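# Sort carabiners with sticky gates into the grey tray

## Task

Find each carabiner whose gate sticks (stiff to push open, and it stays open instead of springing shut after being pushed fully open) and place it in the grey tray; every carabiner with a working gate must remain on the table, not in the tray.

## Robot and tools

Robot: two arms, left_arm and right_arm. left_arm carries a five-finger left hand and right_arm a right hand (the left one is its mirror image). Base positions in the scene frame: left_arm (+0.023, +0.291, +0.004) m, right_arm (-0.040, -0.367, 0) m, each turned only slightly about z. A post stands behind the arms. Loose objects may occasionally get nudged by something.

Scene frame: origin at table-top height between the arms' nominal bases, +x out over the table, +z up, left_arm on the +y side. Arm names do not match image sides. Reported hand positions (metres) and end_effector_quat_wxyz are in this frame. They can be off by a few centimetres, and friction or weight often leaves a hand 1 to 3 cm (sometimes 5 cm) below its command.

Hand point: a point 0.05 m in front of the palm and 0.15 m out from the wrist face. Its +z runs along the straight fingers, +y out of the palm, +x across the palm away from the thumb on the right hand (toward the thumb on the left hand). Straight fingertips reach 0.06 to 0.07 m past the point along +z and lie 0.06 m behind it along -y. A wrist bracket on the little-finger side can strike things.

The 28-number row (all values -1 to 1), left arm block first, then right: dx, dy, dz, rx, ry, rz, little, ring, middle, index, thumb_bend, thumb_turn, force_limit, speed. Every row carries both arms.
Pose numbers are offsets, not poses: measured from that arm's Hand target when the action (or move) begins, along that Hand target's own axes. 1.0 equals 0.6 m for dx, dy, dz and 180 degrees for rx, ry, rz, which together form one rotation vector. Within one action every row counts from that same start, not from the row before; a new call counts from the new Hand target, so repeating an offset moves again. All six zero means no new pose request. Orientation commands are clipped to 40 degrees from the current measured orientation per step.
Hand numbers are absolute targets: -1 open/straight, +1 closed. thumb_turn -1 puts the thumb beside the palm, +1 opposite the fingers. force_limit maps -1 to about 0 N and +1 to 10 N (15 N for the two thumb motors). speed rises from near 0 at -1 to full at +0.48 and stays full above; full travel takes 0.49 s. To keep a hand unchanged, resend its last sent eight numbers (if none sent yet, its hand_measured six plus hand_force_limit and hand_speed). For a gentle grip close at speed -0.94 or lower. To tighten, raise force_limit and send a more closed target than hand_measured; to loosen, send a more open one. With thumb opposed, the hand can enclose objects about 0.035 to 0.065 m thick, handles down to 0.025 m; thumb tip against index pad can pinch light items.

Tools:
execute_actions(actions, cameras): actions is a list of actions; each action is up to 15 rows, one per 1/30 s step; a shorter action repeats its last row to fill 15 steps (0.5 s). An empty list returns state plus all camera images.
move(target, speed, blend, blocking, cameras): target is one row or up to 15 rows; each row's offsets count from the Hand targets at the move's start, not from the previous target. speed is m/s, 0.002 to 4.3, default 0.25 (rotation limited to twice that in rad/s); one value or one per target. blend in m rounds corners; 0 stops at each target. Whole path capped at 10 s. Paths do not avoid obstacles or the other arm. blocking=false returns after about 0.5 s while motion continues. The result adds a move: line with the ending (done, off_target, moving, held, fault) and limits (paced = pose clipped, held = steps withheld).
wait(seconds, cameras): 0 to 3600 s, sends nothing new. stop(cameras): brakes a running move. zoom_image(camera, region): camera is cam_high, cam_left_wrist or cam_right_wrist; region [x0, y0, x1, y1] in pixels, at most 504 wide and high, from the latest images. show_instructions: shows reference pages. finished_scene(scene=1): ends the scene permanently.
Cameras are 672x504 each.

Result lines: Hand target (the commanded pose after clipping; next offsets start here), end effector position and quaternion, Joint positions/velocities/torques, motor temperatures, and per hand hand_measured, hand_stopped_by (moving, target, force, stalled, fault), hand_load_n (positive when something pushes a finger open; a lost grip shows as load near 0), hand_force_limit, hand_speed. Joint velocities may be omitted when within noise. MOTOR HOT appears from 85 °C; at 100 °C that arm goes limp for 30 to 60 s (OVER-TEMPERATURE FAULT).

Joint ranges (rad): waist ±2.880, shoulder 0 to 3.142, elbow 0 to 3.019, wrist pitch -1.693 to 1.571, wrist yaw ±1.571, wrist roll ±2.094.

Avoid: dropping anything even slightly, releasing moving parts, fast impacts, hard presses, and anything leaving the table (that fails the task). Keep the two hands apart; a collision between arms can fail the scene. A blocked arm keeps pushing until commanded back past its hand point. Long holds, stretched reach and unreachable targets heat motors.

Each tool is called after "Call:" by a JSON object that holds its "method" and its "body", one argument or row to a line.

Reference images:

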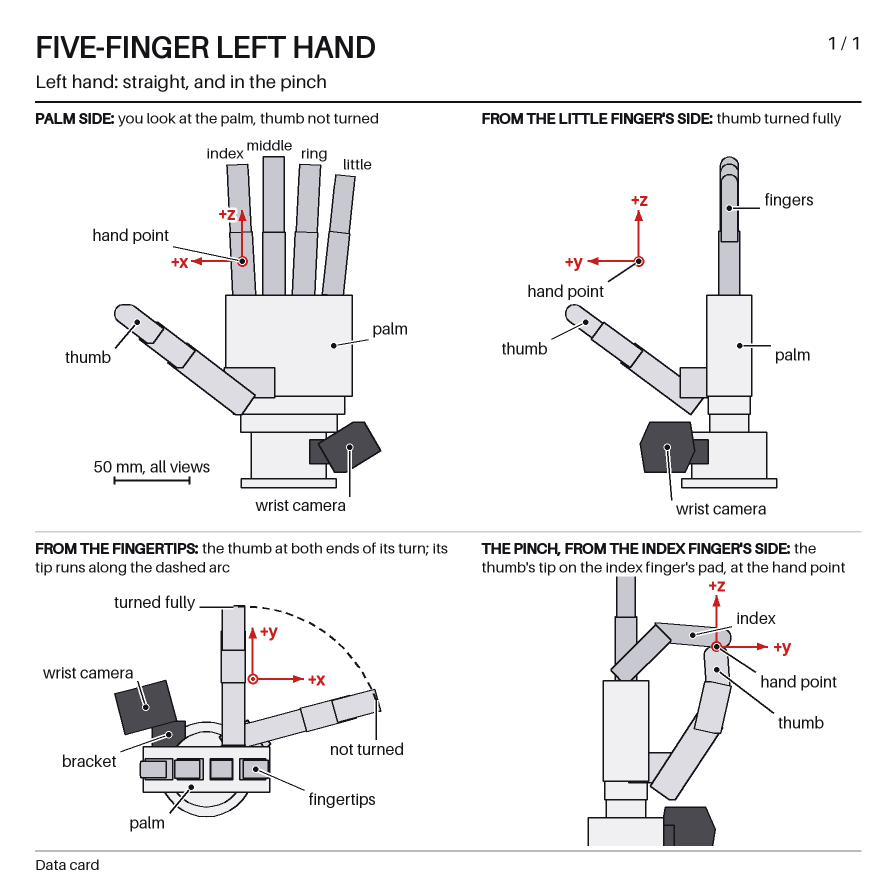

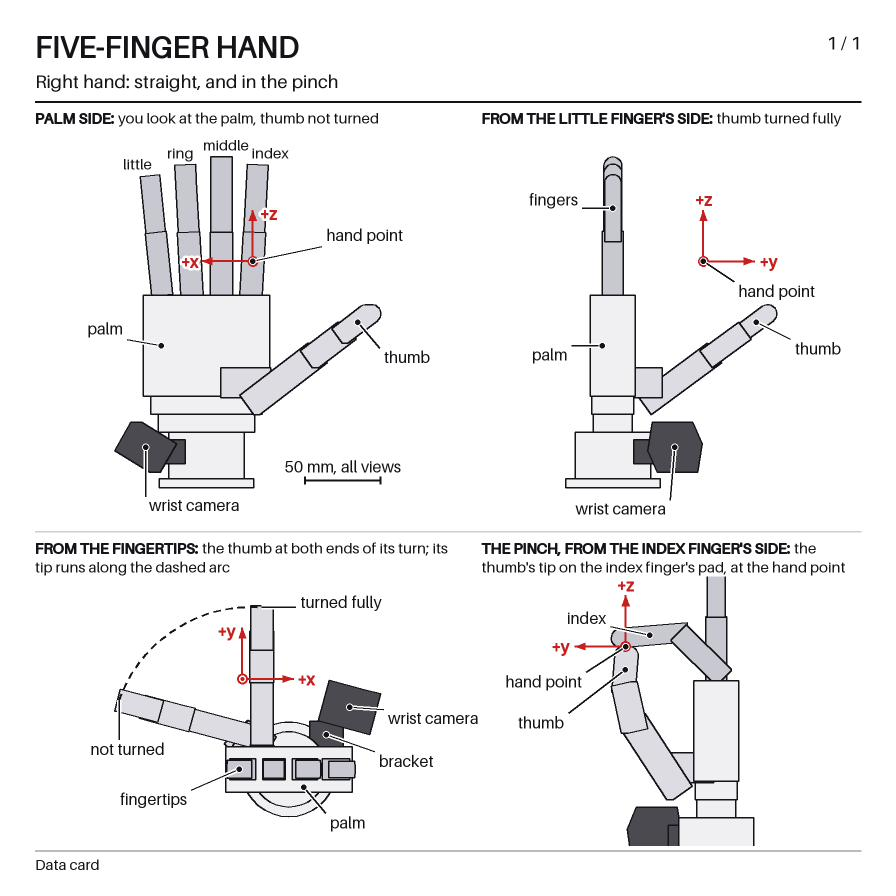

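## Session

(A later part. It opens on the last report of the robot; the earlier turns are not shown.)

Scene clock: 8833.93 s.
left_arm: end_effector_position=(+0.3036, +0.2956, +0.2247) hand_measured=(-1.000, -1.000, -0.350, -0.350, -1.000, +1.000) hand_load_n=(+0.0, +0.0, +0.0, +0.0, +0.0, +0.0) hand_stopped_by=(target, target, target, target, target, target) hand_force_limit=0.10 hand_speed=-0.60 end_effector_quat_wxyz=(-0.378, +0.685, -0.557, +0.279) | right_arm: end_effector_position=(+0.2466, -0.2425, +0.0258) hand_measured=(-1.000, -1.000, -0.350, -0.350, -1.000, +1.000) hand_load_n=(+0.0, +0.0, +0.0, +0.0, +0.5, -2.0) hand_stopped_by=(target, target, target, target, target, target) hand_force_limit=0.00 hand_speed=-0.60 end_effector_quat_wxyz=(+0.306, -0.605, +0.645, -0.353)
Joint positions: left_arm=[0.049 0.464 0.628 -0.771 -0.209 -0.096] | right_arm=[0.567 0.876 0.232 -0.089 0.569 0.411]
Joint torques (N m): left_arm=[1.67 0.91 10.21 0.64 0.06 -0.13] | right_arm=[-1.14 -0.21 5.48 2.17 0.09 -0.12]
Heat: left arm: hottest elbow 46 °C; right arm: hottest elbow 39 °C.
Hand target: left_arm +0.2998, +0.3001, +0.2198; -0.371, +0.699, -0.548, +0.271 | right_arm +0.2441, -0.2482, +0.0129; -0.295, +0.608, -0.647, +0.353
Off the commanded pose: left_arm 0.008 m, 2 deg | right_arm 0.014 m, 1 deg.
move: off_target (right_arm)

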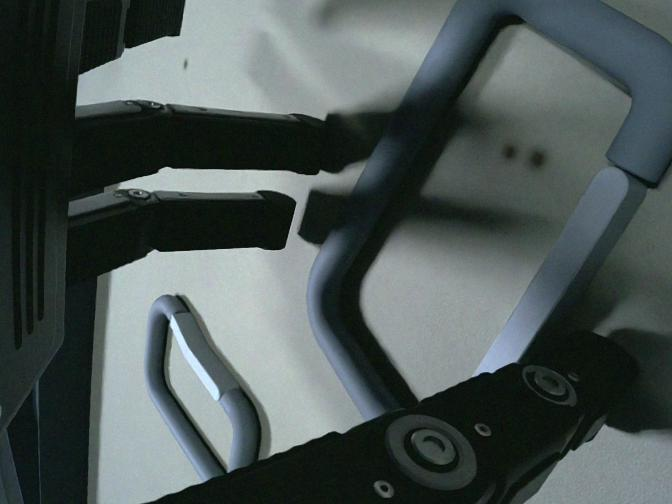

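Call:
{"method": "execute_actions", "body": {
  "actions": [
    [[0,0,0,0,0,0,-1,-1,-0.35,-0.35,-1,1,0.1,-0.6,0,0,0,0,0,0,-1,-1,-0.15,-0.2,-0.92,1,-0.3,-0.85]],
    [[0,0,0,0,0,0,-1,-1,-0.35,-0.35,-1,1,0.1,-0.6,0,0,0,0,0,0,-1,-1,-0.05,-0.12,-0.88,1,-0.3,-0.88]],
    [[0,0,0,0,0,0,-1,-1,-0.35,-0.35,-1,1,0.1,-0.6,0,0,0,0,0,0,-1,-1,0.0,-0.08,-0.86,1,0,-0.88]]
  ],
  "cameras": ["cam_right_wrist"]
}}

Scene clock: 8844.63 s.
left_arm: end_effector_position=(+0.3036, +0.2956, +0.2247) hand_measured=(-1.000, -1.000, -0.350, -0.350, -1.000, +1.000) hand_load_n=(+0.0, +0.0, +0.0, +0.0, +0.0, +0.0) hand_stopped_by=(target, target, target, target, target, target) hand_force_limit=0.10 hand_speed=-0.60 end_effector_quat_wxyz=(-0.378, +0.685, -0.557, +0.279) | right_arm: end_effector_position=(+0.2493, -0.2423, +0.0261) hand_measured=(-1.000, -1.000, -0.074, -0.090, -0.876, +1.000) hand_load_n=(+0.0, +0.0, +4.5, +5.5, +8.5, -1.5) hand_stopped_by=(target, target, force, force, force, target) hand_force_limit=0.00 hand_speed=-0.88 end_effector_quat_wxyz=(+0.308, -0.601, +0.646, -0.355)
Joint positions: left_arm=[0.049 0.464 0.628 -0.771 -0.209 -0.096] | right_arm=[0.563 0.885 0.232 -0.072 0.569 0.411]
Joint torques (N m): left_arm=[1.61 0.91 10.19 0.66 0.06 -0.12] | right_arm=[-0.85 -0.62 5.46 1.57 0.08 -0.17]
Heat: left arm: hottest elbow 46 °C; right arm: hottest elbow 39 °C.
Hand target: left_arm +0.2998, +0.3001, +0.2198; -0.371, +0.699, -0.548, +0.271 | right_arm +0.2442, -0.2482, +0.0130; -0.295, +0.608, -0.647, +0.353
Off the commanded pose: left_arm 0.008 m, 2 deg | right_arm 0.015 m, 2 deg.

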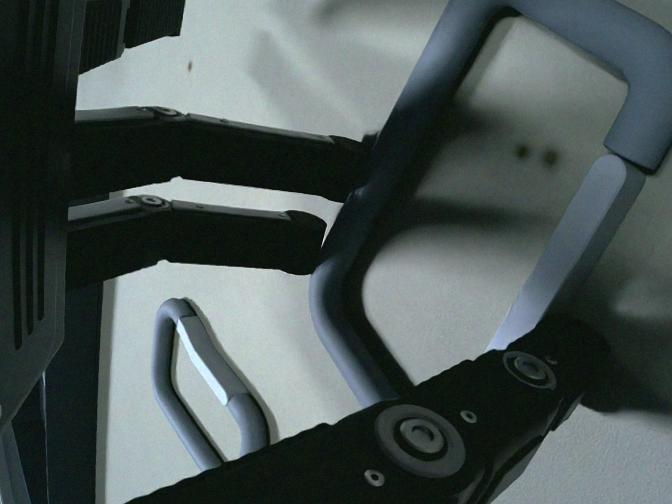

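Now open stepwise.

Call:
{"method": "execute_actions", "body": {
  "actions": [
    [[0,0,0,0,0,0,-1,-1,-0.35,-0.35,-1,1,0.1,-0.6,0,0,0,0,0,0,-1,-1,-0.07,-0.085,-0.83,1,1,-0.7]],
    [[0,0,0,0,0,0,-1,-1,-0.35,-0.35,-1,1,0.1,-0.6,0,0,0,0,0,0,-1,-1,-0.07,-0.085,-0.78,1,1,-0.7]],
    [[0,0,0,0,0,0,-1,-1,-0.35,-0.35,-1,1,0.1,-0.6,0,0,0,0,0,0,-1,-1,-0.07,-0.085,-0.73,1,1,-0.7]]
  ],
  "cameras": ["cam_right_wrist"]
}}

Scene clock: 8850.03 s.
left_arm: end_effector_position=(+0.3036, +0.2956, +0.2247) hand_measured=(-1.000, -1.000, -0.350, -0.350, -1.000, +1.000) hand_load_n=(+0.0, +0.0, +0.0, +0.0, +0.0, +0.0) hand_stopped_by=(target, target, target, target, target, target) hand_force_limit=0.10 hand_speed=-0.60 end_effector_quat_wxyz=(-0.378, +0.685, -0.557, +0.279) | right_arm: end_effector_position=(+0.2485, -0.2423, +0.0253) hand_measured=(-1.000, -1.000, -0.072, -0.088, -0.770, +1.000) hand_load_n=(+0.0, +0.0, +7.0, +6.5, +14.0, -1.5) hand_stopped_by=(target, target, target, target, force, target) hand_force_limit=1.00 hand_speed=-0.70 end_effector_quat_wxyz=(+0.308, -0.602, +0.646, -0.354)
Joint positions: left_arm=[0.049 0.464 0.628 -0.771 -0.209 -0.096] | right_arm=[0.564 0.885 0.231 -0.072 0.569 0.411]
Joint torques (N m): left_arm=[1.61 0.91 10.21 0.65 0.05 -0.13] | right_arm=[-0.62 -0.85 5.53 1.69 0.06 -0.13]
Heat: left arm: hottest elbow 46 °C; right arm: hottest elbow 39 °C.
Hand target: left_arm +0.2998, +0.3001, +0.2198; -0.371, +0.699, -0.548, +0.271 | right_arm +0.2442, -0.2482, +0.0130; -0.295, +0.608, -0.647, +0.353
Off the commanded pose: left_arm 0.008 m, 2 deg | right_arm 0.014 m, 2 deg.

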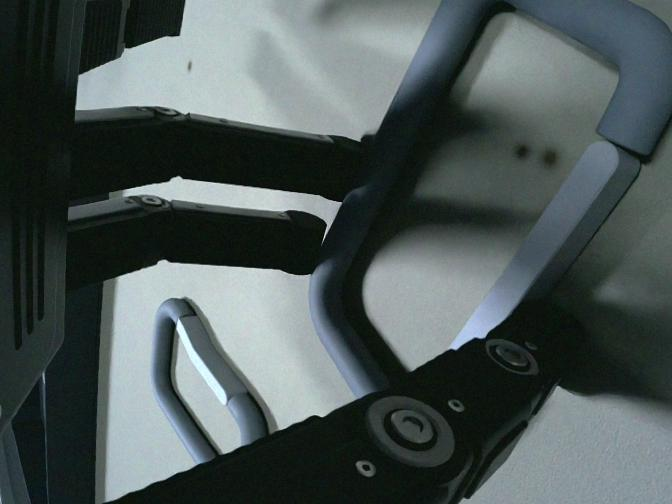

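Call:
{"method": "execute_actions", "body": {
  "actions": [
    [[0,0,0,0,0,0,-1,-1,-0.35,-0.35,-1,1,0.1,-0.6,0,0,0,0,0,0,-1,-1,-0.07,-0.085,-0.70,0.98,1,-0.3]],
    [[0,0,0,0,0,0,-1,-1,-0.35,-0.35,-1,1,0.1,-0.6,0,0,0,0,0,0,-1,-1,-0.07,-0.085,-0.66,0.97,1,0]]
  ],
  "cameras": []
}}

Call:
{"method": "execute_actions", "body": {
  "actions": [
    [[0,0,0,0,0,0,-1,-1,-0.35,-0.35,-1,1,0.1,-0.6,0,0,0,0,0,0,-1,-1,-0.075,-0.09,-0.75,1,1,-0.3]],
    [[0,0,0,0,0,0,-1,-1,-0.35,-0.35,-1,1,0.1,-0.6,0,0,0,0,0,0,-1,-1,-0.075,-0.09,-0.60,1,1,0.1]]
  ],
  "cameras": ["cam_right_wrist"]
}}

Scene clock: 8856.73 s.
left_arm: end_effector_position=(+0.3036, +0.2956, +0.2247) hand_measured=(-1.000, -1.000, -0.350, -0.350, -1.000, +1.000) hand_load_n=(+0.0, +0.0, +0.0, +0.0, +0.5, +0.0) hand_stopped_by=(target, target, target, target, target, target) hand_force_limit=0.10 hand_speed=-0.60 end_effector_quat_wxyz=(-0.378, +0.685, -0.557, +0.279) | right_arm: end_effector_position=(+0.2485, -0.2423, +0.0253) hand_measured=(-1.000, -1.000, -0.072, -0.088, -0.670, +0.970) hand_load_n=(+0.0, +0.0, +8.0, +2.0, +14.0, +0.0) hand_stopped_by=(target, target, target, target, stalled, target) hand_force_limit=1.00 hand_speed=0.00 end_effector_quat_wxyz=(+0.308, -0.602, +0.646, -0.354)
Joint positions: left_arm=[0.049 0.464 0.628 -0.771 -0.209 -0.096] | right_arm=[0.564 0.885 0.231 -0.072 0.569 0.411]
Joint torques (N m): left_arm=[1.61 0.91 10.21 0.62 0.06 -0.13] | right_arm=[-0.79 -0.62 5.46 1.62 0.1 -0.12]
Heat: left arm: hottest elbow 46 °C; right arm: hottest elbow 39 °C.
Hand target: left_arm +0.2998, +0.3001, +0.2198; -0.371, +0.699, -0.548, +0.271 | right_arm +0.2442, -0.2482, +0.0130; -0.295, +0.608, -0.647, +0.353
Off the commanded pose: left_arm 0.008 m, 2 deg | right_arm 0.014 m, 2 deg.

Scene clock: 8858.03 s.
left_arm: end_effector_position=(+0.3036, +0.2956, +0.2247) hand_measured=(-1.000, -1.000, -0.350, -0.350, -1.000, +1.000) hand_load_n=(+0.0, +0.0, +0.0, +0.0, +0.0, +0.0) hand_stopped_by=(target, target, target, target, target, target) hand_force_limit=0.10 hand_speed=-0.60 end_effector_quat_wxyz=(-0.378, +0.685, -0.557, +0.279) | right_arm: end_effector_position=(+0.2483, -0.2418, +0.0253) hand_measured=(-1.000, -1.000, -0.078, -0.090, -0.610, +1.000) hand_load_n=(+0.0, +0.0, +10.0, +2.0, +13.5, -0.5) hand_stopped_by=(target, target, target, target, stalled, target) hand_force_limit=1.00 hand_speed=0.10 end_effector_quat_wxyz=(+0.308, -0.603, +0.645, -0.354)
Joint positions: left_arm=[0.049 0.464 0.628 -0.771 -0.209 -0.096] | right_arm=[0.566 0.885 0.231 -0.072 0.569 0.411]
Joint torques (N m): left_arm=[1.67 0.91 10.19 0.65 0.05 -0.13] | right_arm=[-1.26 -0.67 5.49 1.55 0.08 -0.13]
Heat: left arm: hottest elbow 46 °C; right arm: hottest elbow 39 °C.
Hand target: left_arm +0.2998, +0.3001, +0.2198; -0.371, +0.699, -0.548, +0.271 | right_arm +0.2442, -0.2482, +0.0130; -0.295, +0.608, -0.647, +0.353
Off the commanded pose: left_arm 0.008 m, 2 deg | right_arm 0.014 m, 2 deg.

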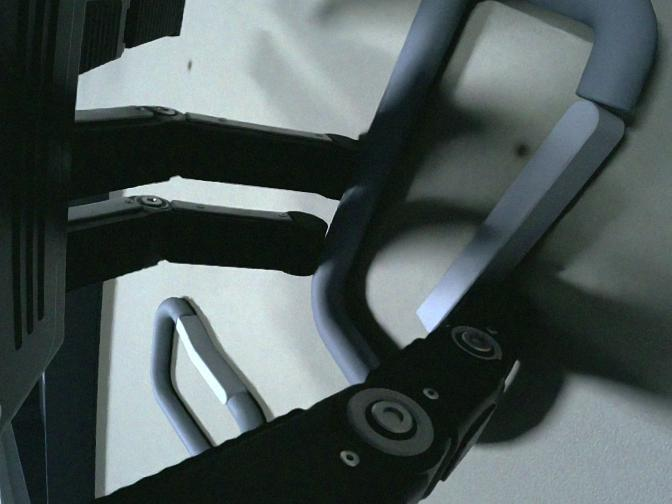

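Call:
{"method": "execute_actions", "body": {
  "actions": [
    [[0,0,0,0,0,0,-1,-1,-0.35,-0.35,-1,1,0.1,-0.6,0,0,0,0,0,0,-1,-1,-0.075,-0.09,-0.54,0.99,1,-0.4]],
    [[0,0,0,0,0,0,-1,-1,-0.35,-0.35,-1,1,0.1,-0.6,0,0,0,0,0,0,-1,-1,-0.075,-0.09,-0.48,0.99,1,-0.3]]
  ],
  "cameras": ["cam_right_wrist"]
}}

Scene clock: 8862.50 s.
left_arm: end_effector_position=(+0.3036, +0.2956, +0.2247) hand_measured=(-1.000, -1.000, -0.350, -0.350, -1.000, +1.000) hand_load_n=(+0.0, +0.0, +0.0, -0.5, +0.0, +0.0) hand_stopped_by=(target, target, target, target, target, target) hand_force_limit=0.10 hand_speed=-0.60 end_effector_quat_wxyz=(-0.378, +0.685, -0.557, +0.279) | right_arm: end_effector_position=(+0.2483, -0.2418, +0.0253) hand_measured=(-1.000, -1.000, -0.078, -0.090, -0.540, +0.990) hand_load_n=(+0.0, +0.0, +9.5, +2.5, +14.0, +0.0) hand_stopped_by=(target, target, target, target, force, target) hand_force_limit=1.00 hand_speed=-0.30 end_effector_quat_wxyz=(+0.308, -0.603, +0.645, -0.354)
Joint positions: left_arm=[0.049 0.464 0.628 -0.771 -0.209 -0.096] | right_arm=[0.566 0.885 0.231 -0.072 0.569 0.411]
Joint torques (N m): left_arm=[1.55 0.91 10.21 0.65 0.05 -0.12] | right_arm=[-0.79 -0.62 5.57 1.7 0.08 -0.17]
Heat: left arm: hottest elbow 46 °C; right arm: hottest elbow 39 °C.
Hand target: left_arm +0.2998, +0.3001, +0.2198; -0.371, +0.699, -0.548, +0.271 | right_arm +0.2442, -0.2482, +0.0130; -0.295, +0.608, -0.647, +0.353
Off the commanded pose: left_arm 0.008 m, 2 deg | right_arm 0.014 m, 2 deg.

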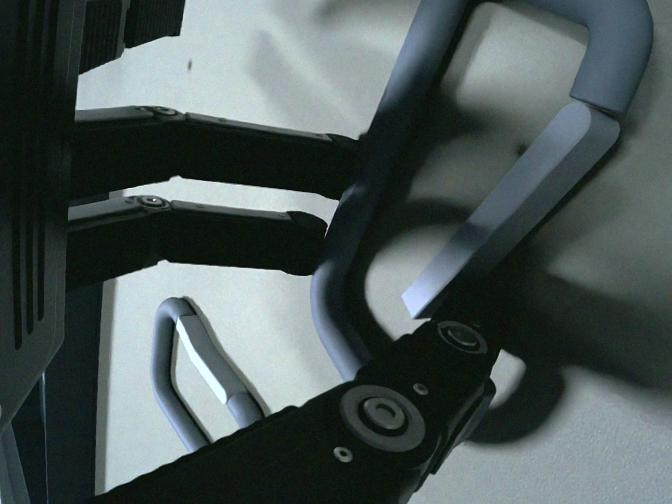

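Call:
{"method": "execute_actions", "body": {
  "actions": [
    [[0,0,0,0,0,0,-1,-1,-0.35,-0.35,-1,1,0.1,-0.6,0,0,0,0,0,0,-1,-1,-0.085,-0.09,-0.53,0.97,1,-0.4]],
    [[0,0,0,0,0,0,-1,-1,-0.35,-0.35,-1,1,0.1,-0.6,0,0,0,0,0,0,-1,-1,-0.085,-0.09,-0.47,0.97,1,-0.1]]
  ],
  "cameras": []
}}

Call:
{"method": "execute_actions", "body": {
  "actions": [
    [[0,0,0,0,0,0,-1,-1,-0.35,-0.35,-1,1,0.1,-0.6,0,0,0,0,0,0,-1,-1,-0.09,-0.095,-0.52,1,1,-0.3]],
    [[0,0,0,0,0,0,-1,-1,-0.35,-0.35,-1,1,0.1,-0.6,0,0,0,0,0,0,-1,-1,-0.09,-0.095,-0.42,1,1,0]]
  ],
  "cameras": ["cam_right_wrist"]
}}

Scene clock: 8869.80 s.
left_arm: end_effector_position=(+0.3036, +0.2956, +0.2247) hand_measured=(-1.000, -1.000, -0.350, -0.350, -1.000, +1.000) hand_load_n=(+0.0, +0.0, +0.0, +0.0, +0.0, +0.0) hand_stopped_by=(target, target, target, target, target, target) hand_force_limit=0.10 hand_speed=-0.60 end_effector_quat_wxyz=(-0.378, +0.685, -0.557, +0.279) | right_arm: end_effector_position=(+0.2483, -0.2418, +0.0253) hand_measured=(-1.000, -1.000, -0.088, -0.090, -0.510, +0.970) hand_load_n=(+0.0, +0.0, +8.5, +4.5, +14.0, -0.5) hand_stopped_by=(target, target, target, target, force, target) hand_force_limit=1.00 hand_speed=-0.10 end_effector_quat_wxyz=(+0.308, -0.603, +0.645, -0.354)
Joint positions: left_arm=[0.049 0.464 0.628 -0.771 -0.209 -0.096] | right_arm=[0.566 0.885 0.231 -0.072 0.569 0.411]
Joint torques (N m): left_arm=[1.55 0.91 10.22 0.66 0.06 -0.12] | right_arm=[-0.91 -0.5 5.48 1.73 0.09 -0.13]
Heat: left arm: hottest elbow 46 °C; right arm: hottest elbow 39 °C.
Hand target: left_arm +0.2998, +0.3001, +0.2198; -0.371, +0.699, -0.548, +0.271 | right_arm +0.2442, -0.2482, +0.0130; -0.295, +0.608, -0.647, +0.353
Off the commanded pose: left_arm 0.008 m, 2 deg | right_arm 0.014 m, 2 deg.

Scene clock: 8871.10 s.
left_arm: end_effector_position=(+0.3036, +0.2956, +0.2247) hand_measured=(-1.000, -1.000, -0.350, -0.350, -1.000, +1.000) hand_load_n=(+0.0, +0.0, +0.0, +0.0, +0.0, +0.0) hand_stopped_by=(target, target, target, target, target, target) hand_force_limit=0.10 hand_speed=-0.60 end_effector_quat_wxyz=(-0.378, +0.685, -0.557, +0.279) | right_arm: end_effector_position=(+0.2483, -0.2418, +0.0253) hand_measured=(-1.000, -1.000, -0.092, -0.096, -0.490, +1.000) hand_load_n=(+0.0, +0.0, +9.5, +4.0, +14.0, +0.0) hand_stopped_by=(target, target, target, target, force, target) hand_force_limit=1.00 hand_speed=0.00 end_effector_quat_wxyz=(+0.308, -0.603, +0.645, -0.354)
Joint positions: left_arm=[0.049 0.464 0.628 -0.771 -0.209 -0.096] | right_arm=[0.566 0.885 0.231 -0.072 0.569 0.411]
Joint torques (N m): left_arm=[1.67 0.91 10.22 0.65 0.06 -0.13] | right_arm=[-0.91 -0.85 5.55 1.69 0.06 -0.15]
Heat: left arm: hottest elbow 46 °C; right arm: hottest elbow 39 °C.
Hand target: left_arm +0.2998, +0.3001, +0.2198; -0.371, +0.699, -0.548, +0.271 | right_arm +0.2442, -0.2482, +0.0130; -0.295, +0.608, -0.647, +0.353
Off the commanded pose: left_arm 0.008 m, 2 deg | right_arm 0.014 m, 2 deg.

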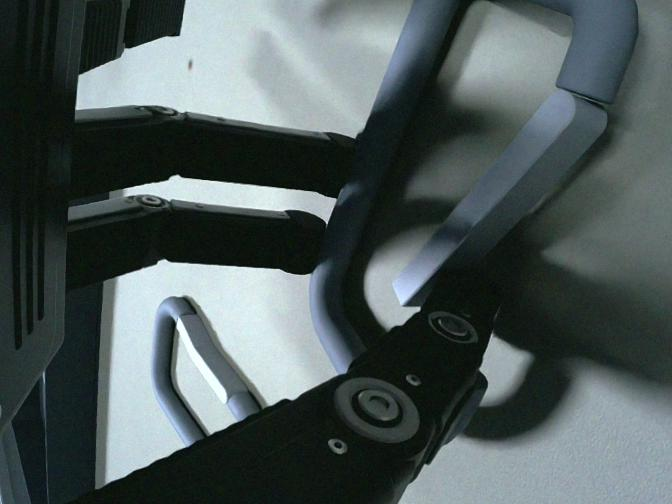

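Call:
{"method": "execute_actions", "body": {
  "actions": [
    [[0,0,0,0,0,0,-1,-1,-0.35,-0.35,-1,1,0.1,-0.6,0,0,0,0,0,0,-1,-1,-0.1,-0.1,-0.50,0.96,1,-0.3]],
    [[0,0,0,0,0,0,-1,-1,-0.35,-0.35,-1,1,0.1,-0.6,0,0,0,0,0,0,-1,-1,-0.1,-0.1,-0.42,0.96,1,0]],
    [[0,0,0,0,0,0,-1,-1,-0.35,-0.35,-1,1,0.1,-0.6,0,0,0,0,0,0,-1,-1,-0.105,-0.105,-0.48,1,1,-0.3]],
    [[0,0,0,0,0,0,-1,-1,-0.35,-0.35,-1,1,0.1,-0.6,0,0,0,0,0,0,-1,-1,-0.105,-0.105,-0.38,1,1,0]]
  ],
  "cameras": ["cam_right_wrist"]
}}

Scene clock: 8879.10 s.
left_arm: end_effector_position=(+0.3036, +0.2956, +0.2247) hand_measured=(-1.000, -1.000, -0.350, -0.350, -1.000, +1.000) hand_load_n=(+0.0, +0.0, +0.0, +0.5, +0.0, +0.0) hand_stopped_by=(target, target, target, target, target, target) hand_force_limit=0.10 hand_speed=-0.60 end_effector_quat_wxyz=(-0.378, +0.685, -0.557, +0.279) | right_arm: end_effector_position=(+0.2485, -0.2417, +0.0255) hand_measured=(-1.000, -1.000, -0.108, -0.106, -0.450, +1.000) hand_load_n=(+0.0, +0.0, +9.0, +5.0, +14.0, +0.0) hand_stopped_by=(target, target, target, target, force, target) hand_force_limit=1.00 hand_speed=0.00 end_effector_quat_wxyz=(+0.309, -0.602, +0.645, -0.354)
Joint positions: left_arm=[0.049 0.464 0.628 -0.771 -0.209 -0.096] | right_arm=[0.566 0.885 0.231 -0.071 0.569 0.411]
Joint torques (N m): left_arm=[1.61 0.97 10.21 0.65 0.06 -0.13] | right_arm=[-1.2 -0.5 5.49 1.61 0.05 -0.11]
Heat: left arm: hottest elbow 46 °C; right arm: hottest elbow 39 °C.
Hand target: left_arm +0.2998, +0.3001, +0.2198; -0.371, +0.699, -0.548, +0.271 | right_arm +0.2442, -0.2482, +0.0130; -0.295, +0.608, -0.647, +0.353
Off the commanded pose: left_arm 0.008 m, 2 deg | right_arm 0.015 m, 2 deg.

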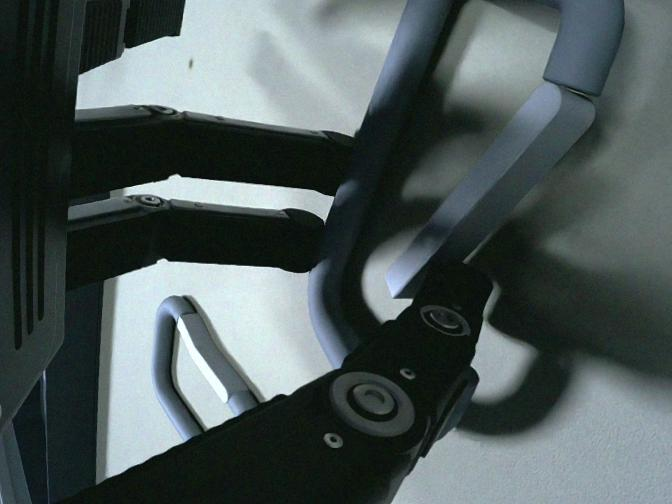

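Call:
{"method": "execute_actions", "body": {
  "actions": [
    [[0,0,0,0,0,0,-1,-1,-0.35,-0.35,-1,1,0.1,-0.6,0,0,0,0,0,0,-1,-1,-0.112,-0.112,-0.46,0.96,1,-0.3]],
    [[0,0,0,0,0,0,-1,-1,-0.35,-0.35,-1,1,0.1,-0.6,0,0,0,0,0,0,-1,-1,-0.112,-0.112,-0.36,0.96,1,0.1]],
    [[0,0,0,0,0,0,-1,-1,-0.35,-0.35,-1,1,0.1,-0.6,0,0,0,0,0,0,-1,-1,-0.116,-0.116,-0.44,1,1,-0.3]],
    [[0,0,0,0,0,0,-1,-1,-0.35,-0.35,-1,1,0.1,-0.6,0,0,0,0,0,0,-1,-1,-0.116,-0.116,-0.33,1,1,0.1]]
  ],
  "cameras": ["cam_right_wrist"]
}}

Scene clock: 8886.17 s.
left_arm: end_effector_position=(+0.3036, +0.2956, +0.2247) hand_measured=(-1.000, -1.000, -0.350, -0.350, -1.000, +1.000) hand_load_n=(+0.0, +0.0, +0.0, +0.0, +0.0, +0.0) hand_stopped_by=(target, target, target, target, target, target) hand_force_limit=0.10 hand_speed=-0.60 end_effector_quat_wxyz=(-0.378, +0.685, -0.557, +0.279) | right_arm: end_effector_position=(+0.2485, -0.2417, +0.0255) hand_measured=(-1.000, -1.000, -0.118, -0.116, -0.406, +1.000) hand_load_n=(+0.0, -0.5, +9.0, +6.0, +13.0, +0.0) hand_stopped_by=(target, target, target, target, force, target) hand_force_limit=1.00 hand_speed=0.10 end_effector_quat_wxyz=(+0.309, -0.602, +0.645, -0.354)
Joint positions: left_arm=[0.049 0.464 0.628 -0.771 -0.209 -0.096] | right_arm=[0.566 0.885 0.231 -0.071 0.569 0.411]
Joint torques (N m): left_arm=[1.61 0.97 10.21 0.65 0.05 -0.12] | right_arm=[-0.97 -0.62 5.55 1.61 0.08 -0.12]
Motor temperatures (°C): left_arm=[27 26 46 28 26 28] | right_arm=[28 28 38 26 26 27]
Heat: left arm: hottest elbow 46 °C; right arm: hottest elbow 38 °C.
Hand target: left_arm +0.2998, +0.3001, +0.2198; -0.371, +0.699, -0.548, +0.271 | right_arm +0.2442, -0.2482, +0.0130; -0.295, +0.608, -0.647, +0.353
Off the commanded pose: left_arm 0.008 m, 2 deg | right_arm 0.015 m, 2 deg.

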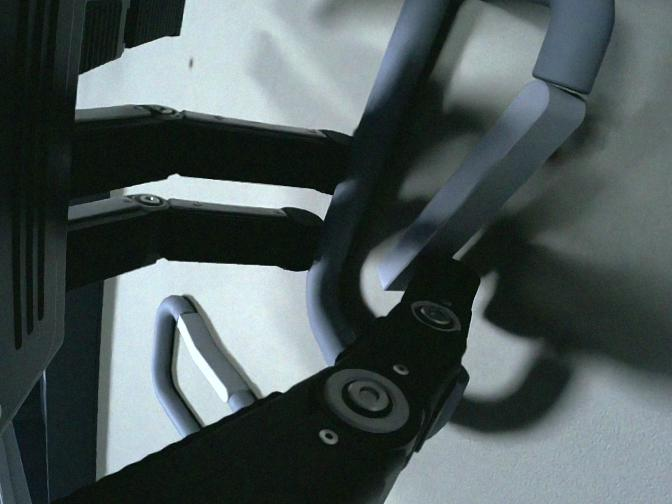

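Call:
{"method": "execute_actions", "body": {
  "actions": [
    [[0,0,0,0,0,0,-1,-1,-0.35,-0.35,-1,1,0.1,-0.6,0,0,0,0,0,0,-1,-1,-0.12,-0.12,-0.41,0.96,1,-0.3]],
    [[0,0,0,0,0,0,-1,-1,-0.35,-0.35,-1,1,0.1,-0.6,0,0,0,0,0,0,-1,-1,-0.12,-0.12,-0.30,0.96,1,0]],
    [[0,0,0,0,0,0,-1,-1,-0.35,-0.35,-1,1,0.1,-0.6,0,0,0,0,0,0,-1,-1,-0.124,-0.124,-0.40,0.99,1,-0.3]],
    [[0,0,0,0,0,0,-1,-1,-0.35,-0.35,-1,1,0.1,-0.6,0,0,0,0,0,0,-1,-1,-0.124,-0.124,-0.28,0.99,1,0]]
  ],
  "cameras": ["cam_right_wrist"]
}}

Scene clock: 8893.93 s.
left_arm: end_effector_position=(+0.3036, +0.2956, +0.2247) hand_measured=(-1.000, -1.000, -0.350, -0.350, -1.000, +1.000) hand_load_n=(+0.0, +0.0, +0.0, +0.0, +0.0, +0.0) hand_stopped_by=(target, target, target, target, target, target) hand_force_limit=0.10 hand_speed=-0.60 end_effector_quat_wxyz=(-0.378, +0.685, -0.557, +0.279) | right_arm: end_effector_position=(+0.2485, -0.2411, +0.0257) hand_measured=(-1.000, -1.000, -0.126, -0.126, -0.288, +0.990) hand_load_n=(+0.0, +0.0, +9.0, +8.0, +13.0, +0.0) hand_stopped_by=(target, target, target, target, stalled, target) hand_force_limit=1.00 hand_speed=0.00 end_effector_quat_wxyz=(+0.309, -0.603, +0.645, -0.354)
Joint positions: left_arm=[0.049 0.464 0.628 -0.771 -0.209 -0.096] | right_arm=[0.567 0.885 0.231 -0.07 0.569 0.411]
Joint torques (N m): left_arm=[1.61 0.97 10.22 0.64 0.06 -0.12] | right_arm=[-1.03 -0.56 5.6 1.57 0.1 -0.11]
Heat: left arm: hottest elbow 46 °C; right arm: hottest elbow 38 °C.
Hand target: left_arm +0.2998, +0.3001, +0.2198; -0.371, +0.699, -0.548, +0.271 | right_arm +0.2442, -0.2482, +0.0130; -0.295, +0.608, -0.647, +0.353
Off the commanded pose: left_arm 0.008 m, 2 deg | right_arm 0.015 m, 2 deg.

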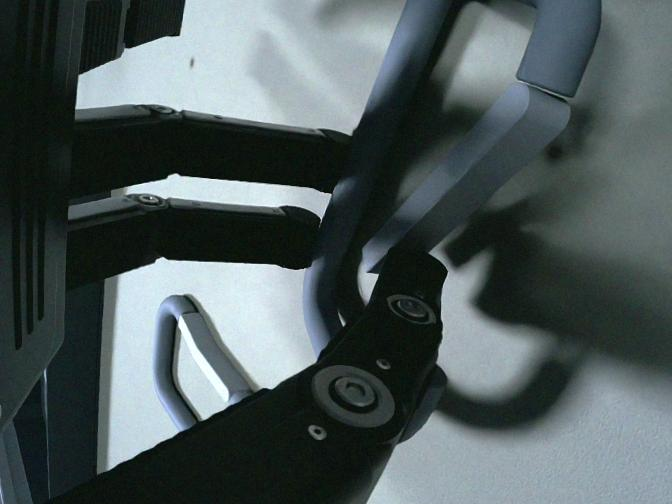

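Call:
{"method": "execute_actions", "body": {
  "actions": [
    [[0,0,0,0,0,0,-1,-1,-0.35,-0.35,-1,1,0.1,-0.6,0,0,0,0,0,0,-1,-1,-0.124,-0.124,-0.23,0.97,1,-0.2]],
    [[0,0,0,0,0,0,-1,-1,-0.35,-0.35,-1,1,0.1,-0.6,0,0,0,0,0,0,-1,-1,-0.124,-0.124,-0.20,0.97,1,0]]
  ],
  "cameras": ["cam_right_wrist"]
}}

Scene clock: 8898.77 s.
left_arm: end_effector_position=(+0.3036, +0.2956, +0.2247) hand_measured=(-1.000, -1.000, -0.350, -0.350, -1.000, +1.000) hand_load_n=(+0.0, +0.0, +0.0, +0.0, +0.0, +0.0) hand_stopped_by=(target, target, target, target, target, target) hand_force_limit=0.10 hand_speed=-0.60 end_effector_quat_wxyz=(-0.378, +0.685, -0.557, +0.279) | right_arm: end_effector_position=(+0.2487, -0.2410, +0.0258) hand_measured=(-1.000, -1.000, -0.126, -0.126, -0.208, +0.970) hand_load_n=(+0.0, +0.0, +8.5, +8.0, +10.5, +0.5) hand_stopped_by=(target, target, target, target, target, target) hand_force_limit=1.00 hand_speed=0.00 end_effector_quat_wxyz=(+0.310, -0.603, +0.645, -0.354)
Joint positions: left_arm=[0.049 0.464 0.628 -0.771 -0.209 -0.096] | right_arm=[0.567 0.885 0.231 -0.069 0.569 0.411]
Joint torques (N m): left_arm=[1.61 0.91 10.19 0.65 0.06 -0.12] | right_arm=[-0.73 -0.79 5.46 1.55 0.06 -0.12]
Heat: left arm: hottest elbow 46 °C; right arm: hottest elbow 38 °C.
Hand target: left_arm +0.2998, +0.3001, +0.2198; -0.371, +0.699, -0.548, +0.271 | right_arm +0.2442, -0.2482, +0.0130; -0.295, +0.608, -0.647, +0.353
Off the commanded pose: left_arm 0.008 m, 2 deg | right_arm 0.015 m, 2 deg.

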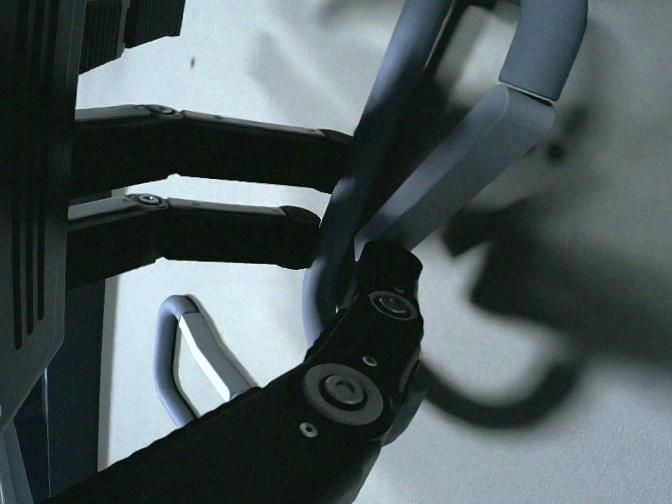

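Call:
{"method": "execute_actions", "body": {
  "actions": [
    [[0,0,0,0,0,0,-1,-1,-0.35,-0.35,-1,1,0.1,-0.6,0,0,0,0,0,0,-1,-1,-0.124,-0.124,-0.15,0.96,1,-0.6]]
  ],
  "cameras": ["cam_right_wrist"]
}}

Scene clock: 8902.93 s.
left_arm: end_effector_position=(+0.3036, +0.2956, +0.2247) hand_measured=(-1.000, -1.000, -0.350, -0.350, -1.000, +1.000) hand_load_n=(+0.0, +0.0, +0.0, +0.0, +0.0, +0.0) hand_stopped_by=(target, target, target, target, target, target) hand_force_limit=0.10 hand_speed=-0.60 end_effector_quat_wxyz=(-0.378, +0.685, -0.557, +0.279) | right_arm: end_effector_position=(+0.2489, -0.2415, +0.0258) hand_measured=(-1.000, -1.000, -0.126, -0.126, -0.158, +0.960) hand_load_n=(+0.0, +0.0, +8.5, +8.5, +10.5, +1.0) hand_stopped_by=(target, target, target, target, target, target) hand_force_limit=1.00 hand_speed=-0.60 end_effector_quat_wxyz=(+0.309, -0.602, +0.645, -0.354)
Joint positions: left_arm=[0.049 0.464 0.628 -0.771 -0.209 -0.096] | right_arm=[0.566 0.885 0.231 -0.069 0.569 0.411]
Joint torques (N m): left_arm=[1.55 0.91 10.19 0.65 0.05 -0.13] | right_arm=[-0.97 -0.62 5.53 1.55 0.07 -0.14]
Heat: left arm: hottest elbow 46 °C; right arm: hottest elbow 38 °C.
Hand target: left_arm +0.2998, +0.3001, +0.2198; -0.371, +0.699, -0.548, +0.271 | right_arm +0.2441, -0.2482, +0.0129; -0.295, +0.608, -0.647, +0.353
Off the commanded pose: left_arm 0.008 m, 2 deg | right_arm 0.015 m, 2 deg.

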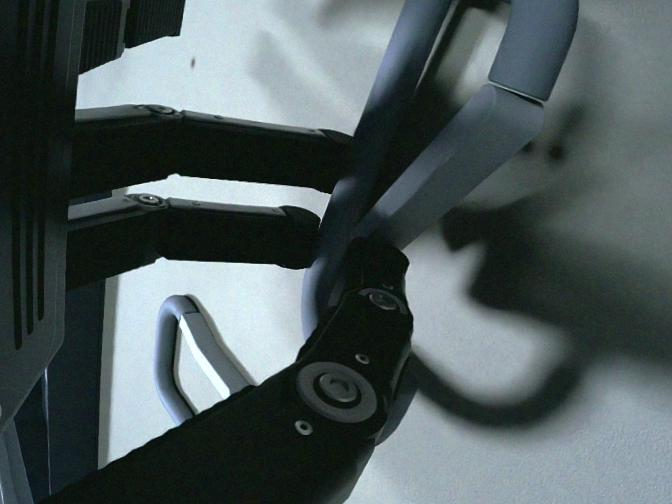

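Call:
{"method": "execute_actions", "body": {
  "actions": [
    [[0,0,0,0,0,0,-1,-1,-0.35,-0.35,-1,1,0.1,-0.6,0,0,0,0,0,0,-1,-1,-0.124,-0.124,-0.11,0.96,1,-0.6]]
  ],
  "cameras": ["cam_right_wrist"]
}}

Scene clock: 8906.27 s.
left_arm: end_effector_position=(+0.3036, +0.2956, +0.2247) hand_measured=(-1.000, -1.000, -0.350, -0.350, -1.000, +1.000) hand_load_n=(+0.0, +0.0, +0.0, +0.0, +0.0, +0.0) hand_stopped_by=(target, target, target, target, target, target) hand_force_limit=0.10 hand_speed=-0.60 end_effector_quat_wxyz=(-0.378, +0.685, -0.557, +0.279) | right_arm: end_effector_position=(+0.2480, -0.2406, +0.0246) hand_measured=(-1.000, -1.000, -0.124, -0.124, -0.110, +0.960) hand_load_n=(+0.0, +0.0, -0.5, +0.0, +0.0, +0.0) hand_stopped_by=(target, target, target, target, target, target) hand_force_limit=1.00 hand_speed=-0.60 end_effector_quat_wxyz=(+0.311, -0.602, +0.645, -0.353)
Joint positions: left_arm=[0.049 0.464 0.628 -0.771 -0.209 -0.096] | right_arm=[0.569 0.887 0.226 -0.061 0.568 0.413]
Joint torques (N m): left_arm=[1.61 0.97 10.19 0.65 0.05 -0.12] | right_arm=[-1.14 -0.56 5.79 1.26 0.11 -0.14]
Heat: left arm: hottest elbow 46 °C; right arm: hottest elbow 38 °C.
Hand target: left_arm +0.2998, +0.3001, +0.2198; -0.371, +0.699, -0.548, +0.271 | right_arm +0.2442, -0.2482, +0.0130; -0.295, +0.608, -0.647, +0.353
Off the commanded pose: left_arm 0.008 m, 2 deg | right_arm 0.014 m, 2 deg.

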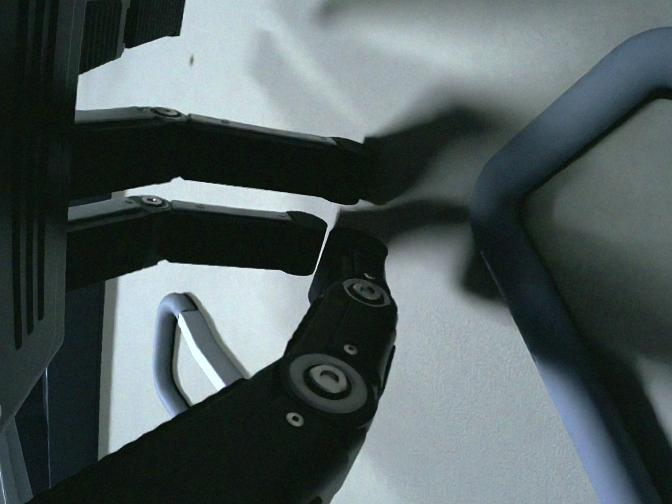

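Call:
{"method": "move", "body": {
  "target": [
    [0,0,0,0,0,0,-1,-1,-0.35,-0.35,-1,1,0.1,-0.6,0,0,0,0,0,0,-1,-1,-0.3,-0.3,-0.6,1,0,-0.6],
    [0,0,0,0,0,0,-1,-1,-0.35,-0.35,-1,1,0.1,-0.6,0.0068,-0.1156,-0.082,0,0,0,-1,-1,-0.35,-0.35,-1,1,0,-0.6],
    [0,0,0,0,0,0,-1,-1,-0.35,-0.35,-1,1,0.1,-0.6,0.0298,-0.0836,-0.1272,0,0,0,-1,-1,-0.35,-0.35,-1,1,0,-0.6]
  ],
  "speed": 0.1,
  "cameras": ["cam_right_wrist","cam_high"]
}}

Scene clock: 8917.17 s.
left_arm: end_effector_position=(+0.3036, +0.2956, +0.2247) hand_measured=(-1.000, -1.000, -0.350, -0.350, -1.000, +1.000) hand_load_n=(+0.0, +0.0, +0.0, +0.0, +0.0, +0.0) hand_stopped_by=(target, target, target, target, target, target) hand_force_limit=0.10 hand_speed=-0.60 end_effector_quat_wxyz=(-0.378, +0.685, -0.557, +0.279) | right_arm: end_effector_position=(+0.2130, -0.2618, +0.0960) hand_measured=(-1.000, -1.000, -0.350, -0.350, -1.000, +1.000) hand_load_n=(+0.0, +0.0, +0.0, +0.0, +0.0, +0.0) hand_stopped_by=(target, target, target, target, target, target) hand_force_limit=0.00 hand_speed=-0.60 end_effector_quat_wxyz=(+0.294, -0.606, +0.648, -0.355)
Joint positions: left_arm=[0.049 0.464 0.628 -0.771 -0.209 -0.096] | right_arm=[0.599 0.529 0.344 -0.587 0.603 0.444]
Joint torques (N m): left_arm=[1.61 0.91 10.18 0.66 0.06 -0.13] | right_arm=[1.08 -0.85 8.29 0.42 0.47 0.08]
Heat: left arm: hottest elbow 46 °C; right arm: hottest elbow 39 °C.
Hand target: left_arm +0.2998, +0.3001, +0.2198; -0.371, +0.699, -0.548, +0.271 | right_arm +0.2098, -0.2590, +0.0987; -0.295, +0.608, -0.647, +0.353
Off the commanded pose: left_arm 0.008 m, 2 deg | right_arm 0.005 m, 0 deg.
move: done; target 2's new numbers were sent with right_arm's hand 0.026 m and 2 deg from that target
Images, in order (width x height): cam_high 672x504, cam_right_wrist 672x504.

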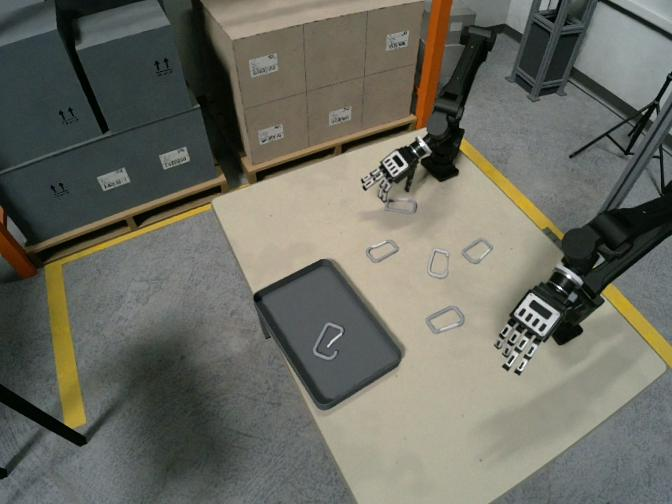

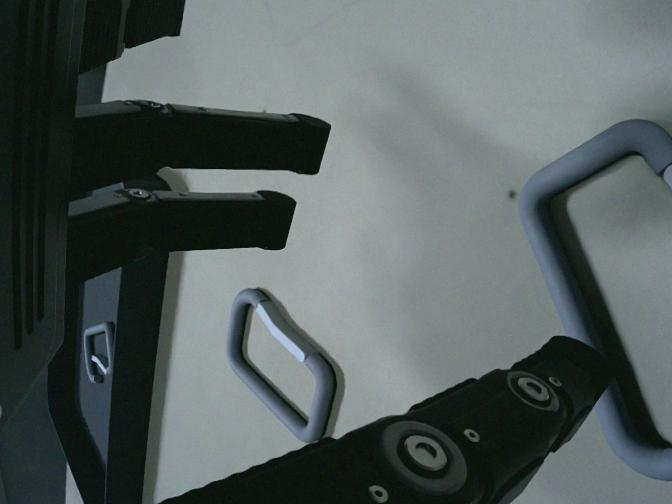

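Call:
{"method": "zoom_image", "body": {
  "camera": "cam_high",
  "region": [370, 180, 510, 345]
}}

Scaled by 3.055 from the camera's image (finer frame: 960x720).

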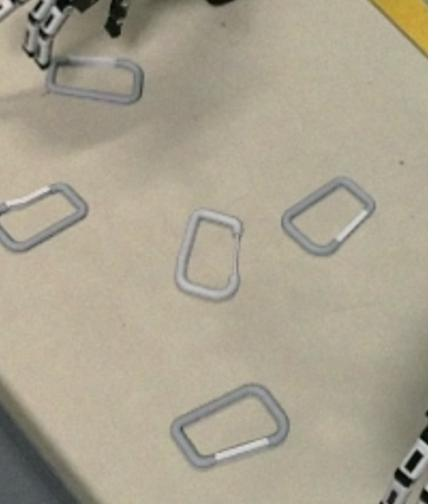

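Call:
{"method": "move", "body": {
  "target": [
    [0.2207,0.078,-0.121,0.0077,0.2266,0.1605,-1,-1,-0.35,-0.35,-1,1,0.1,-0.6,0.0621,-0.1221,-0.0404,0,0,0,-1,-1,-0.35,-0.35,-1,1,0,-0.6],
    [0.446,0.3475,-0.3392,0.015,0.4395,0.3114,-1,-1,-0.35,-0.35,-1,1,0.1,-0.6,0.1242,-0.2442,-0.0808,0,0,0,-1,-1,-0.35,-0.35,-1,1,0,-0.6]
  ],
  "speed": 0.2,
  "blend": 0.03,
  "cameras": ["cam_left_wrist","cam_high"]
}}

Scene clock: 8956.70 s.
left_arm: end_effector_position=(+0.0917, -0.0221, +0.1545) hand_measured=(-1.000, -1.000, -0.350, -0.350, -1.000, +1.000) hand_load_n=(+0.0, +0.0, +0.0, +0.0, +0.0, +0.0) hand_stopped_by=(target, target, target, target, target, target) hand_force_limit=0.10 hand_speed=-0.60 end_effector_quat_wxyz=(+0.043, -0.060, +0.893, -0.444) | right_arm: end_effector_position=(+0.2451, -0.3259, +0.2322) hand_measured=(-1.000, -1.000, -0.350, -0.350, -1.000, +1.000) hand_load_n=(+0.0, +0.0, +0.0, +0.0, +0.0, +0.0) hand_stopped_by=(target, target, target, target, target, target) hand_force_limit=0.00 hand_speed=-0.60 end_effector_quat_wxyz=(+0.296, -0.610, +0.647, -0.349)
Joint positions: left_arm=[-1.133 0.685 0.525 -0.498 0.181 0.167] | right_arm=[0.13 0.518 0.683 -0.805 0.227 0.112]
Joint torques (N m): left_arm=[-0.67 -0.67 10.56 2.51 0.29 0.03] | right_arm=[-1.26 1.2 11.14 0.62 -0.12 -0.21]
Heat: left arm: hottest elbow 46 °C; right arm: hottest elbow 42 °C.
Hand target: left_arm +0.0900, -0.0299, +0.1601; +0.043, -0.053, +0.887, -0.458 | right_arm +0.2489, -0.3301, +0.2497; -0.295, +0.608, -0.647, +0.353
Off the commanded pose: left_arm 0.010 m, 2 deg | right_arm 0.018 m, 1 deg.
move: off_target (right_arm)
Images, in order (width x height): cam_high 672x504, cam_left_wrist 672x504.

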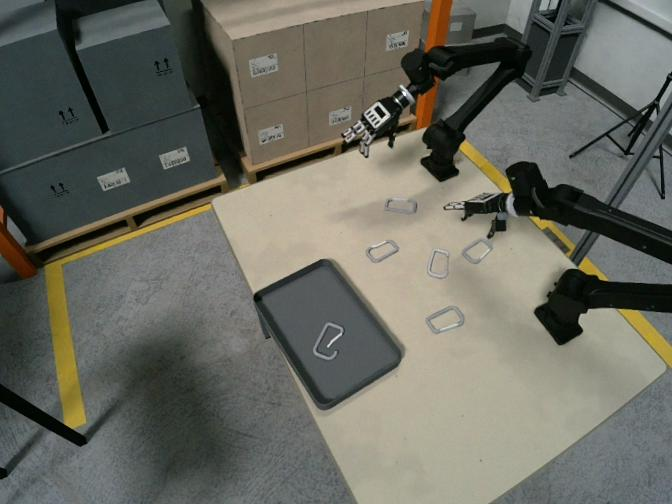

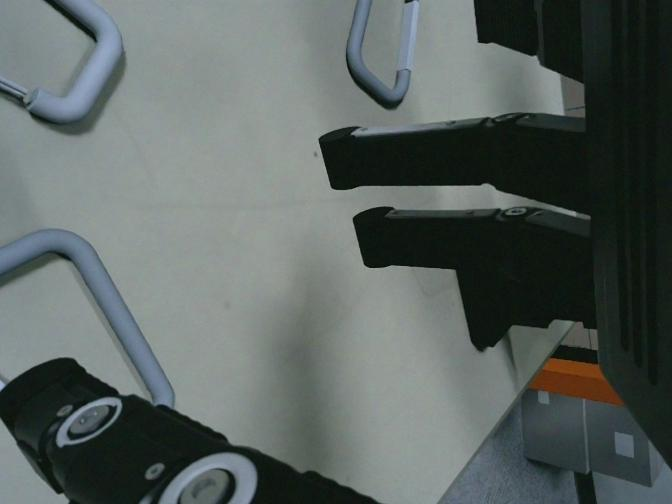

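Call:
{"method": "move", "body": {
  "target": [
    [0.0755,0.012,-0.0203,0,0,0,-1,-1,-0.35,-0.35,-1,-0.6,0.1,-0.3,0,0,0,0,0,0,-1,-1,-0.35,-0.35,-1,1,0,-0.6]
  ],
  "speed": 0.1,
  "cameras": ["cam_left_wrist"]
}}

Scene clock: 8967.37 s.
left_arm: end_effector_position=(+0.0486, -0.0248, +0.1607) hand_measured=(-1.000, -1.000, -0.350, -0.350, -1.000, -0.600) hand_load_n=(+0.0, +0.0, +0.0, +0.0, +0.0, +0.0) hand_stopped_by=(target, target, target, target, target, target) hand_force_limit=0.10 hand_speed=-0.30 end_effector_quat_wxyz=(+0.049, -0.050, +0.886, -0.459) | right_arm: end_effector_position=(+0.2451, -0.3259, +0.2322) hand_measured=(-1.000, -1.000, -0.350, -0.350, -1.000, +1.000) hand_load_n=(-0.5, +0.0, +0.0, +0.0, +0.0, +0.0) hand_stopped_by=(target, target, target, target, target, target) hand_force_limit=0.00 hand_speed=-0.60 end_effector_quat_wxyz=(+0.296, -0.610, +0.647, -0.349)
Joint positions: left_arm=[-1.346 0.618 0.504 -0.498 0.012 0.058] | right_arm=[0.13 0.518 0.683 -0.805 0.227 0.112]
Joint torques (N m): left_arm=[-0.73 -1.2 10.1 1.02 -0.11 -0.13] | right_arm=[-1.44 0.21 11.15 0.59 -0.1 -0.16]
Heat: left arm: hottest elbow 45 °C; right arm: hottest elbow 42 °C.
Hand target: left_arm +0.0431, -0.0220, +0.1601; +0.043, -0.053, +0.887, -0.458 | right_arm +0.2489, -0.3301, +0.2497; -0.295, +0.608, -0.647, +0.353
Off the commanded pose: left_arm 0.006 m, 1 deg | right_arm 0.018 m, 1 deg.
move: done

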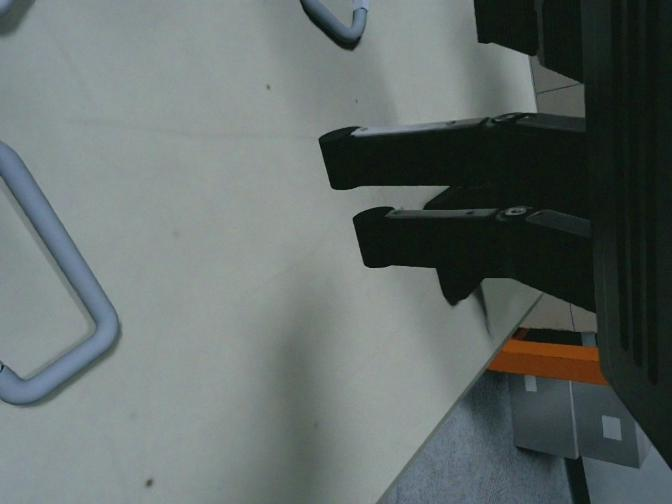

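Call:
{"method": "move", "body": {
  "target": [
    [0.0016,0.0481,-0.068,0,0,0,-1,-1,-0.35,-0.35,-1,-0.6,0.1,-0.3,0,0,0,0,0,0,-1,-1,-0.35,-0.35,-1,1,0,-0.6]
  ],
  "speed": 0.1,
  "cameras": ["cam_left_wrist"]
}}

Scene clock: 8985.33 s.
left_arm: end_effector_position=(+0.0401, +0.0229, +0.1653) hand_measured=(-1.000, -1.000, -0.350, -0.350, -1.000, -0.600) hand_load_n=(+0.0, +0.0, +0.0, +0.0, +0.5, +0.0) hand_stopped_by=(target, target, target, target, target, target) hand_force_limit=0.10 hand_speed=-0.30 end_effector_quat_wxyz=(+0.050, -0.050, +0.881, -0.467) | right_arm: end_effector_position=(+0.2451, -0.3259, +0.2322) hand_measured=(-1.000, -1.000, -0.350, -0.350, -1.000, +1.000) hand_load_n=(+0.0, +0.0, +0.0, +0.0, +0.0, +0.0) hand_stopped_by=(target, target, target, target, target, target) hand_force_limit=0.00 hand_speed=-0.60 end_effector_quat_wxyz=(+0.296, -0.610, +0.647, -0.349)
Joint positions: left_arm=[-1.346 0.395 0.458 -0.655 0.012 0.058] | right_arm=[0.13 0.518 0.683 -0.805 0.227 0.112]
Joint torques (N m): left_arm=[-0.44 1.03 10.15 0.65 0.01 -0.11] | right_arm=[-1.08 0.91 11.18 0.59 -0.13 -0.19]
Heat: left arm: hottest elbow 44 °C; right arm: hottest elbow 42 °C.
Hand target: left_arm +0.0355, +0.0273, +0.1601; +0.043, -0.053, +0.887, -0.458 | right_arm +0.2489, -0.3301, +0.2497; -0.295, +0.608, -0.647, +0.353
Off the commanded pose: left_arm 0.008 m, 2 deg | right_arm 0.018 m, 1 deg.
move: done

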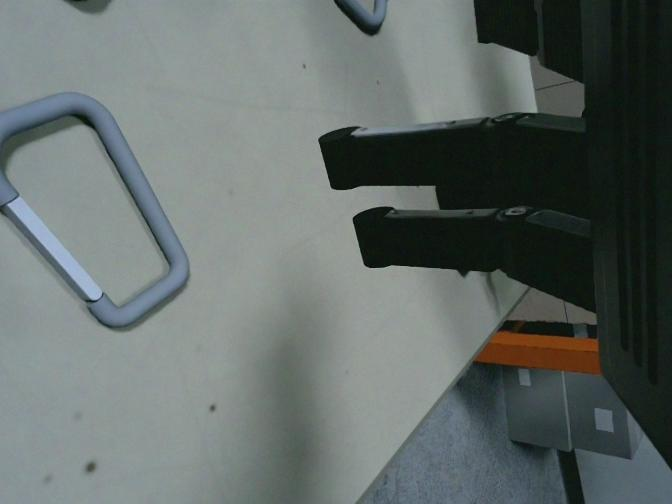

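Call:
{"method": "move", "body": {
  "target": [
    [0.0035,0.0678,0.1787,-0.0024,-0.0723,-0.0424,-1,-1,-0.35,-0.35,-1,1,0.1,-0.2,0,0,0,0,0,0,-1,-1,-0.35,-0.35,-1,1,0,-0.6]
  ],
  "speed": 0.1,
  "cameras": ["cam_left_wrist"]
}}

Scene clock: 9002.70 s.
left_arm: end_effector_position=(+0.0513, -0.0291, +0.0610) hand_measured=(-1.000, -1.000, -0.350, -0.350, -1.000, +1.000) hand_load_n=(+0.0, +0.0, +0.0, +0.0, +0.0, +0.0) hand_stopped_by=(target, target, target, target, target, target) hand_force_limit=0.10 hand_speed=-0.20 end_effector_quat_wxyz=(+0.121, -0.162, +0.878, -0.433) | right_arm: end_effector_position=(+0.2451, -0.3259, +0.2322) hand_measured=(-1.000, -1.000, -0.350, -0.350, -1.000, +1.000) hand_load_n=(+0.0, +0.0, +0.0, +0.0, +0.0, +0.0) hand_stopped_by=(target, target, target, target, target, target) hand_force_limit=0.00 hand_speed=-0.60 end_effector_quat_wxyz=(+0.296, -0.610, +0.647, -0.349)
Joint positions: left_arm=[-1.524 0.806 0.315 -0.198 -0.361 -0.194] | right_arm=[0.13 0.518 0.683 -0.805 0.227 0.112]
Joint torques (N m): left_arm=[-0.85 -1.08 9.24 2.41 -0.36 -0.13] | right_arm=[-1.14 0.62 11.15 0.64 -0.08 -0.19]
Motor temperatures (°C): left_arm=[27 26 44 28 26 28] | right_arm=[28 28 43 25 26 27]
Heat: left arm: hottest elbow 44 °C; right arm: hottest elbow 43 °C.
Hand target: left_arm +0.0446, -0.0360, +0.0649; +0.112, -0.164, +0.872, -0.447 | right_arm +0.2489, -0.3301, +0.2497; -0.295, +0.608, -0.647, +0.353
Off the commanded pose: left_arm 0.010 m, 2 deg | right_arm 0.018 m, 1 deg.
move: done

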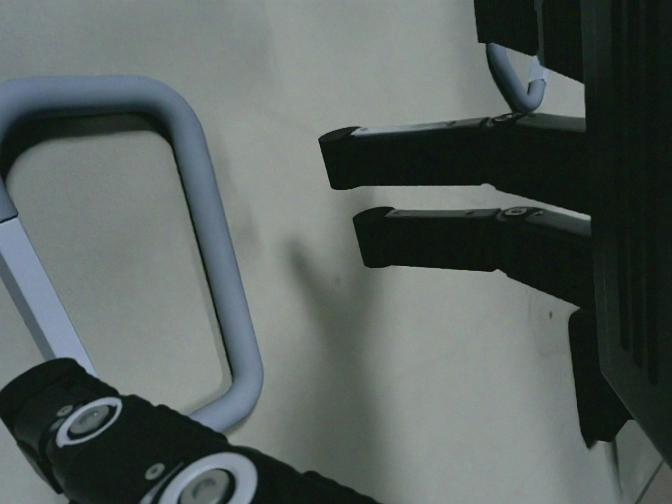

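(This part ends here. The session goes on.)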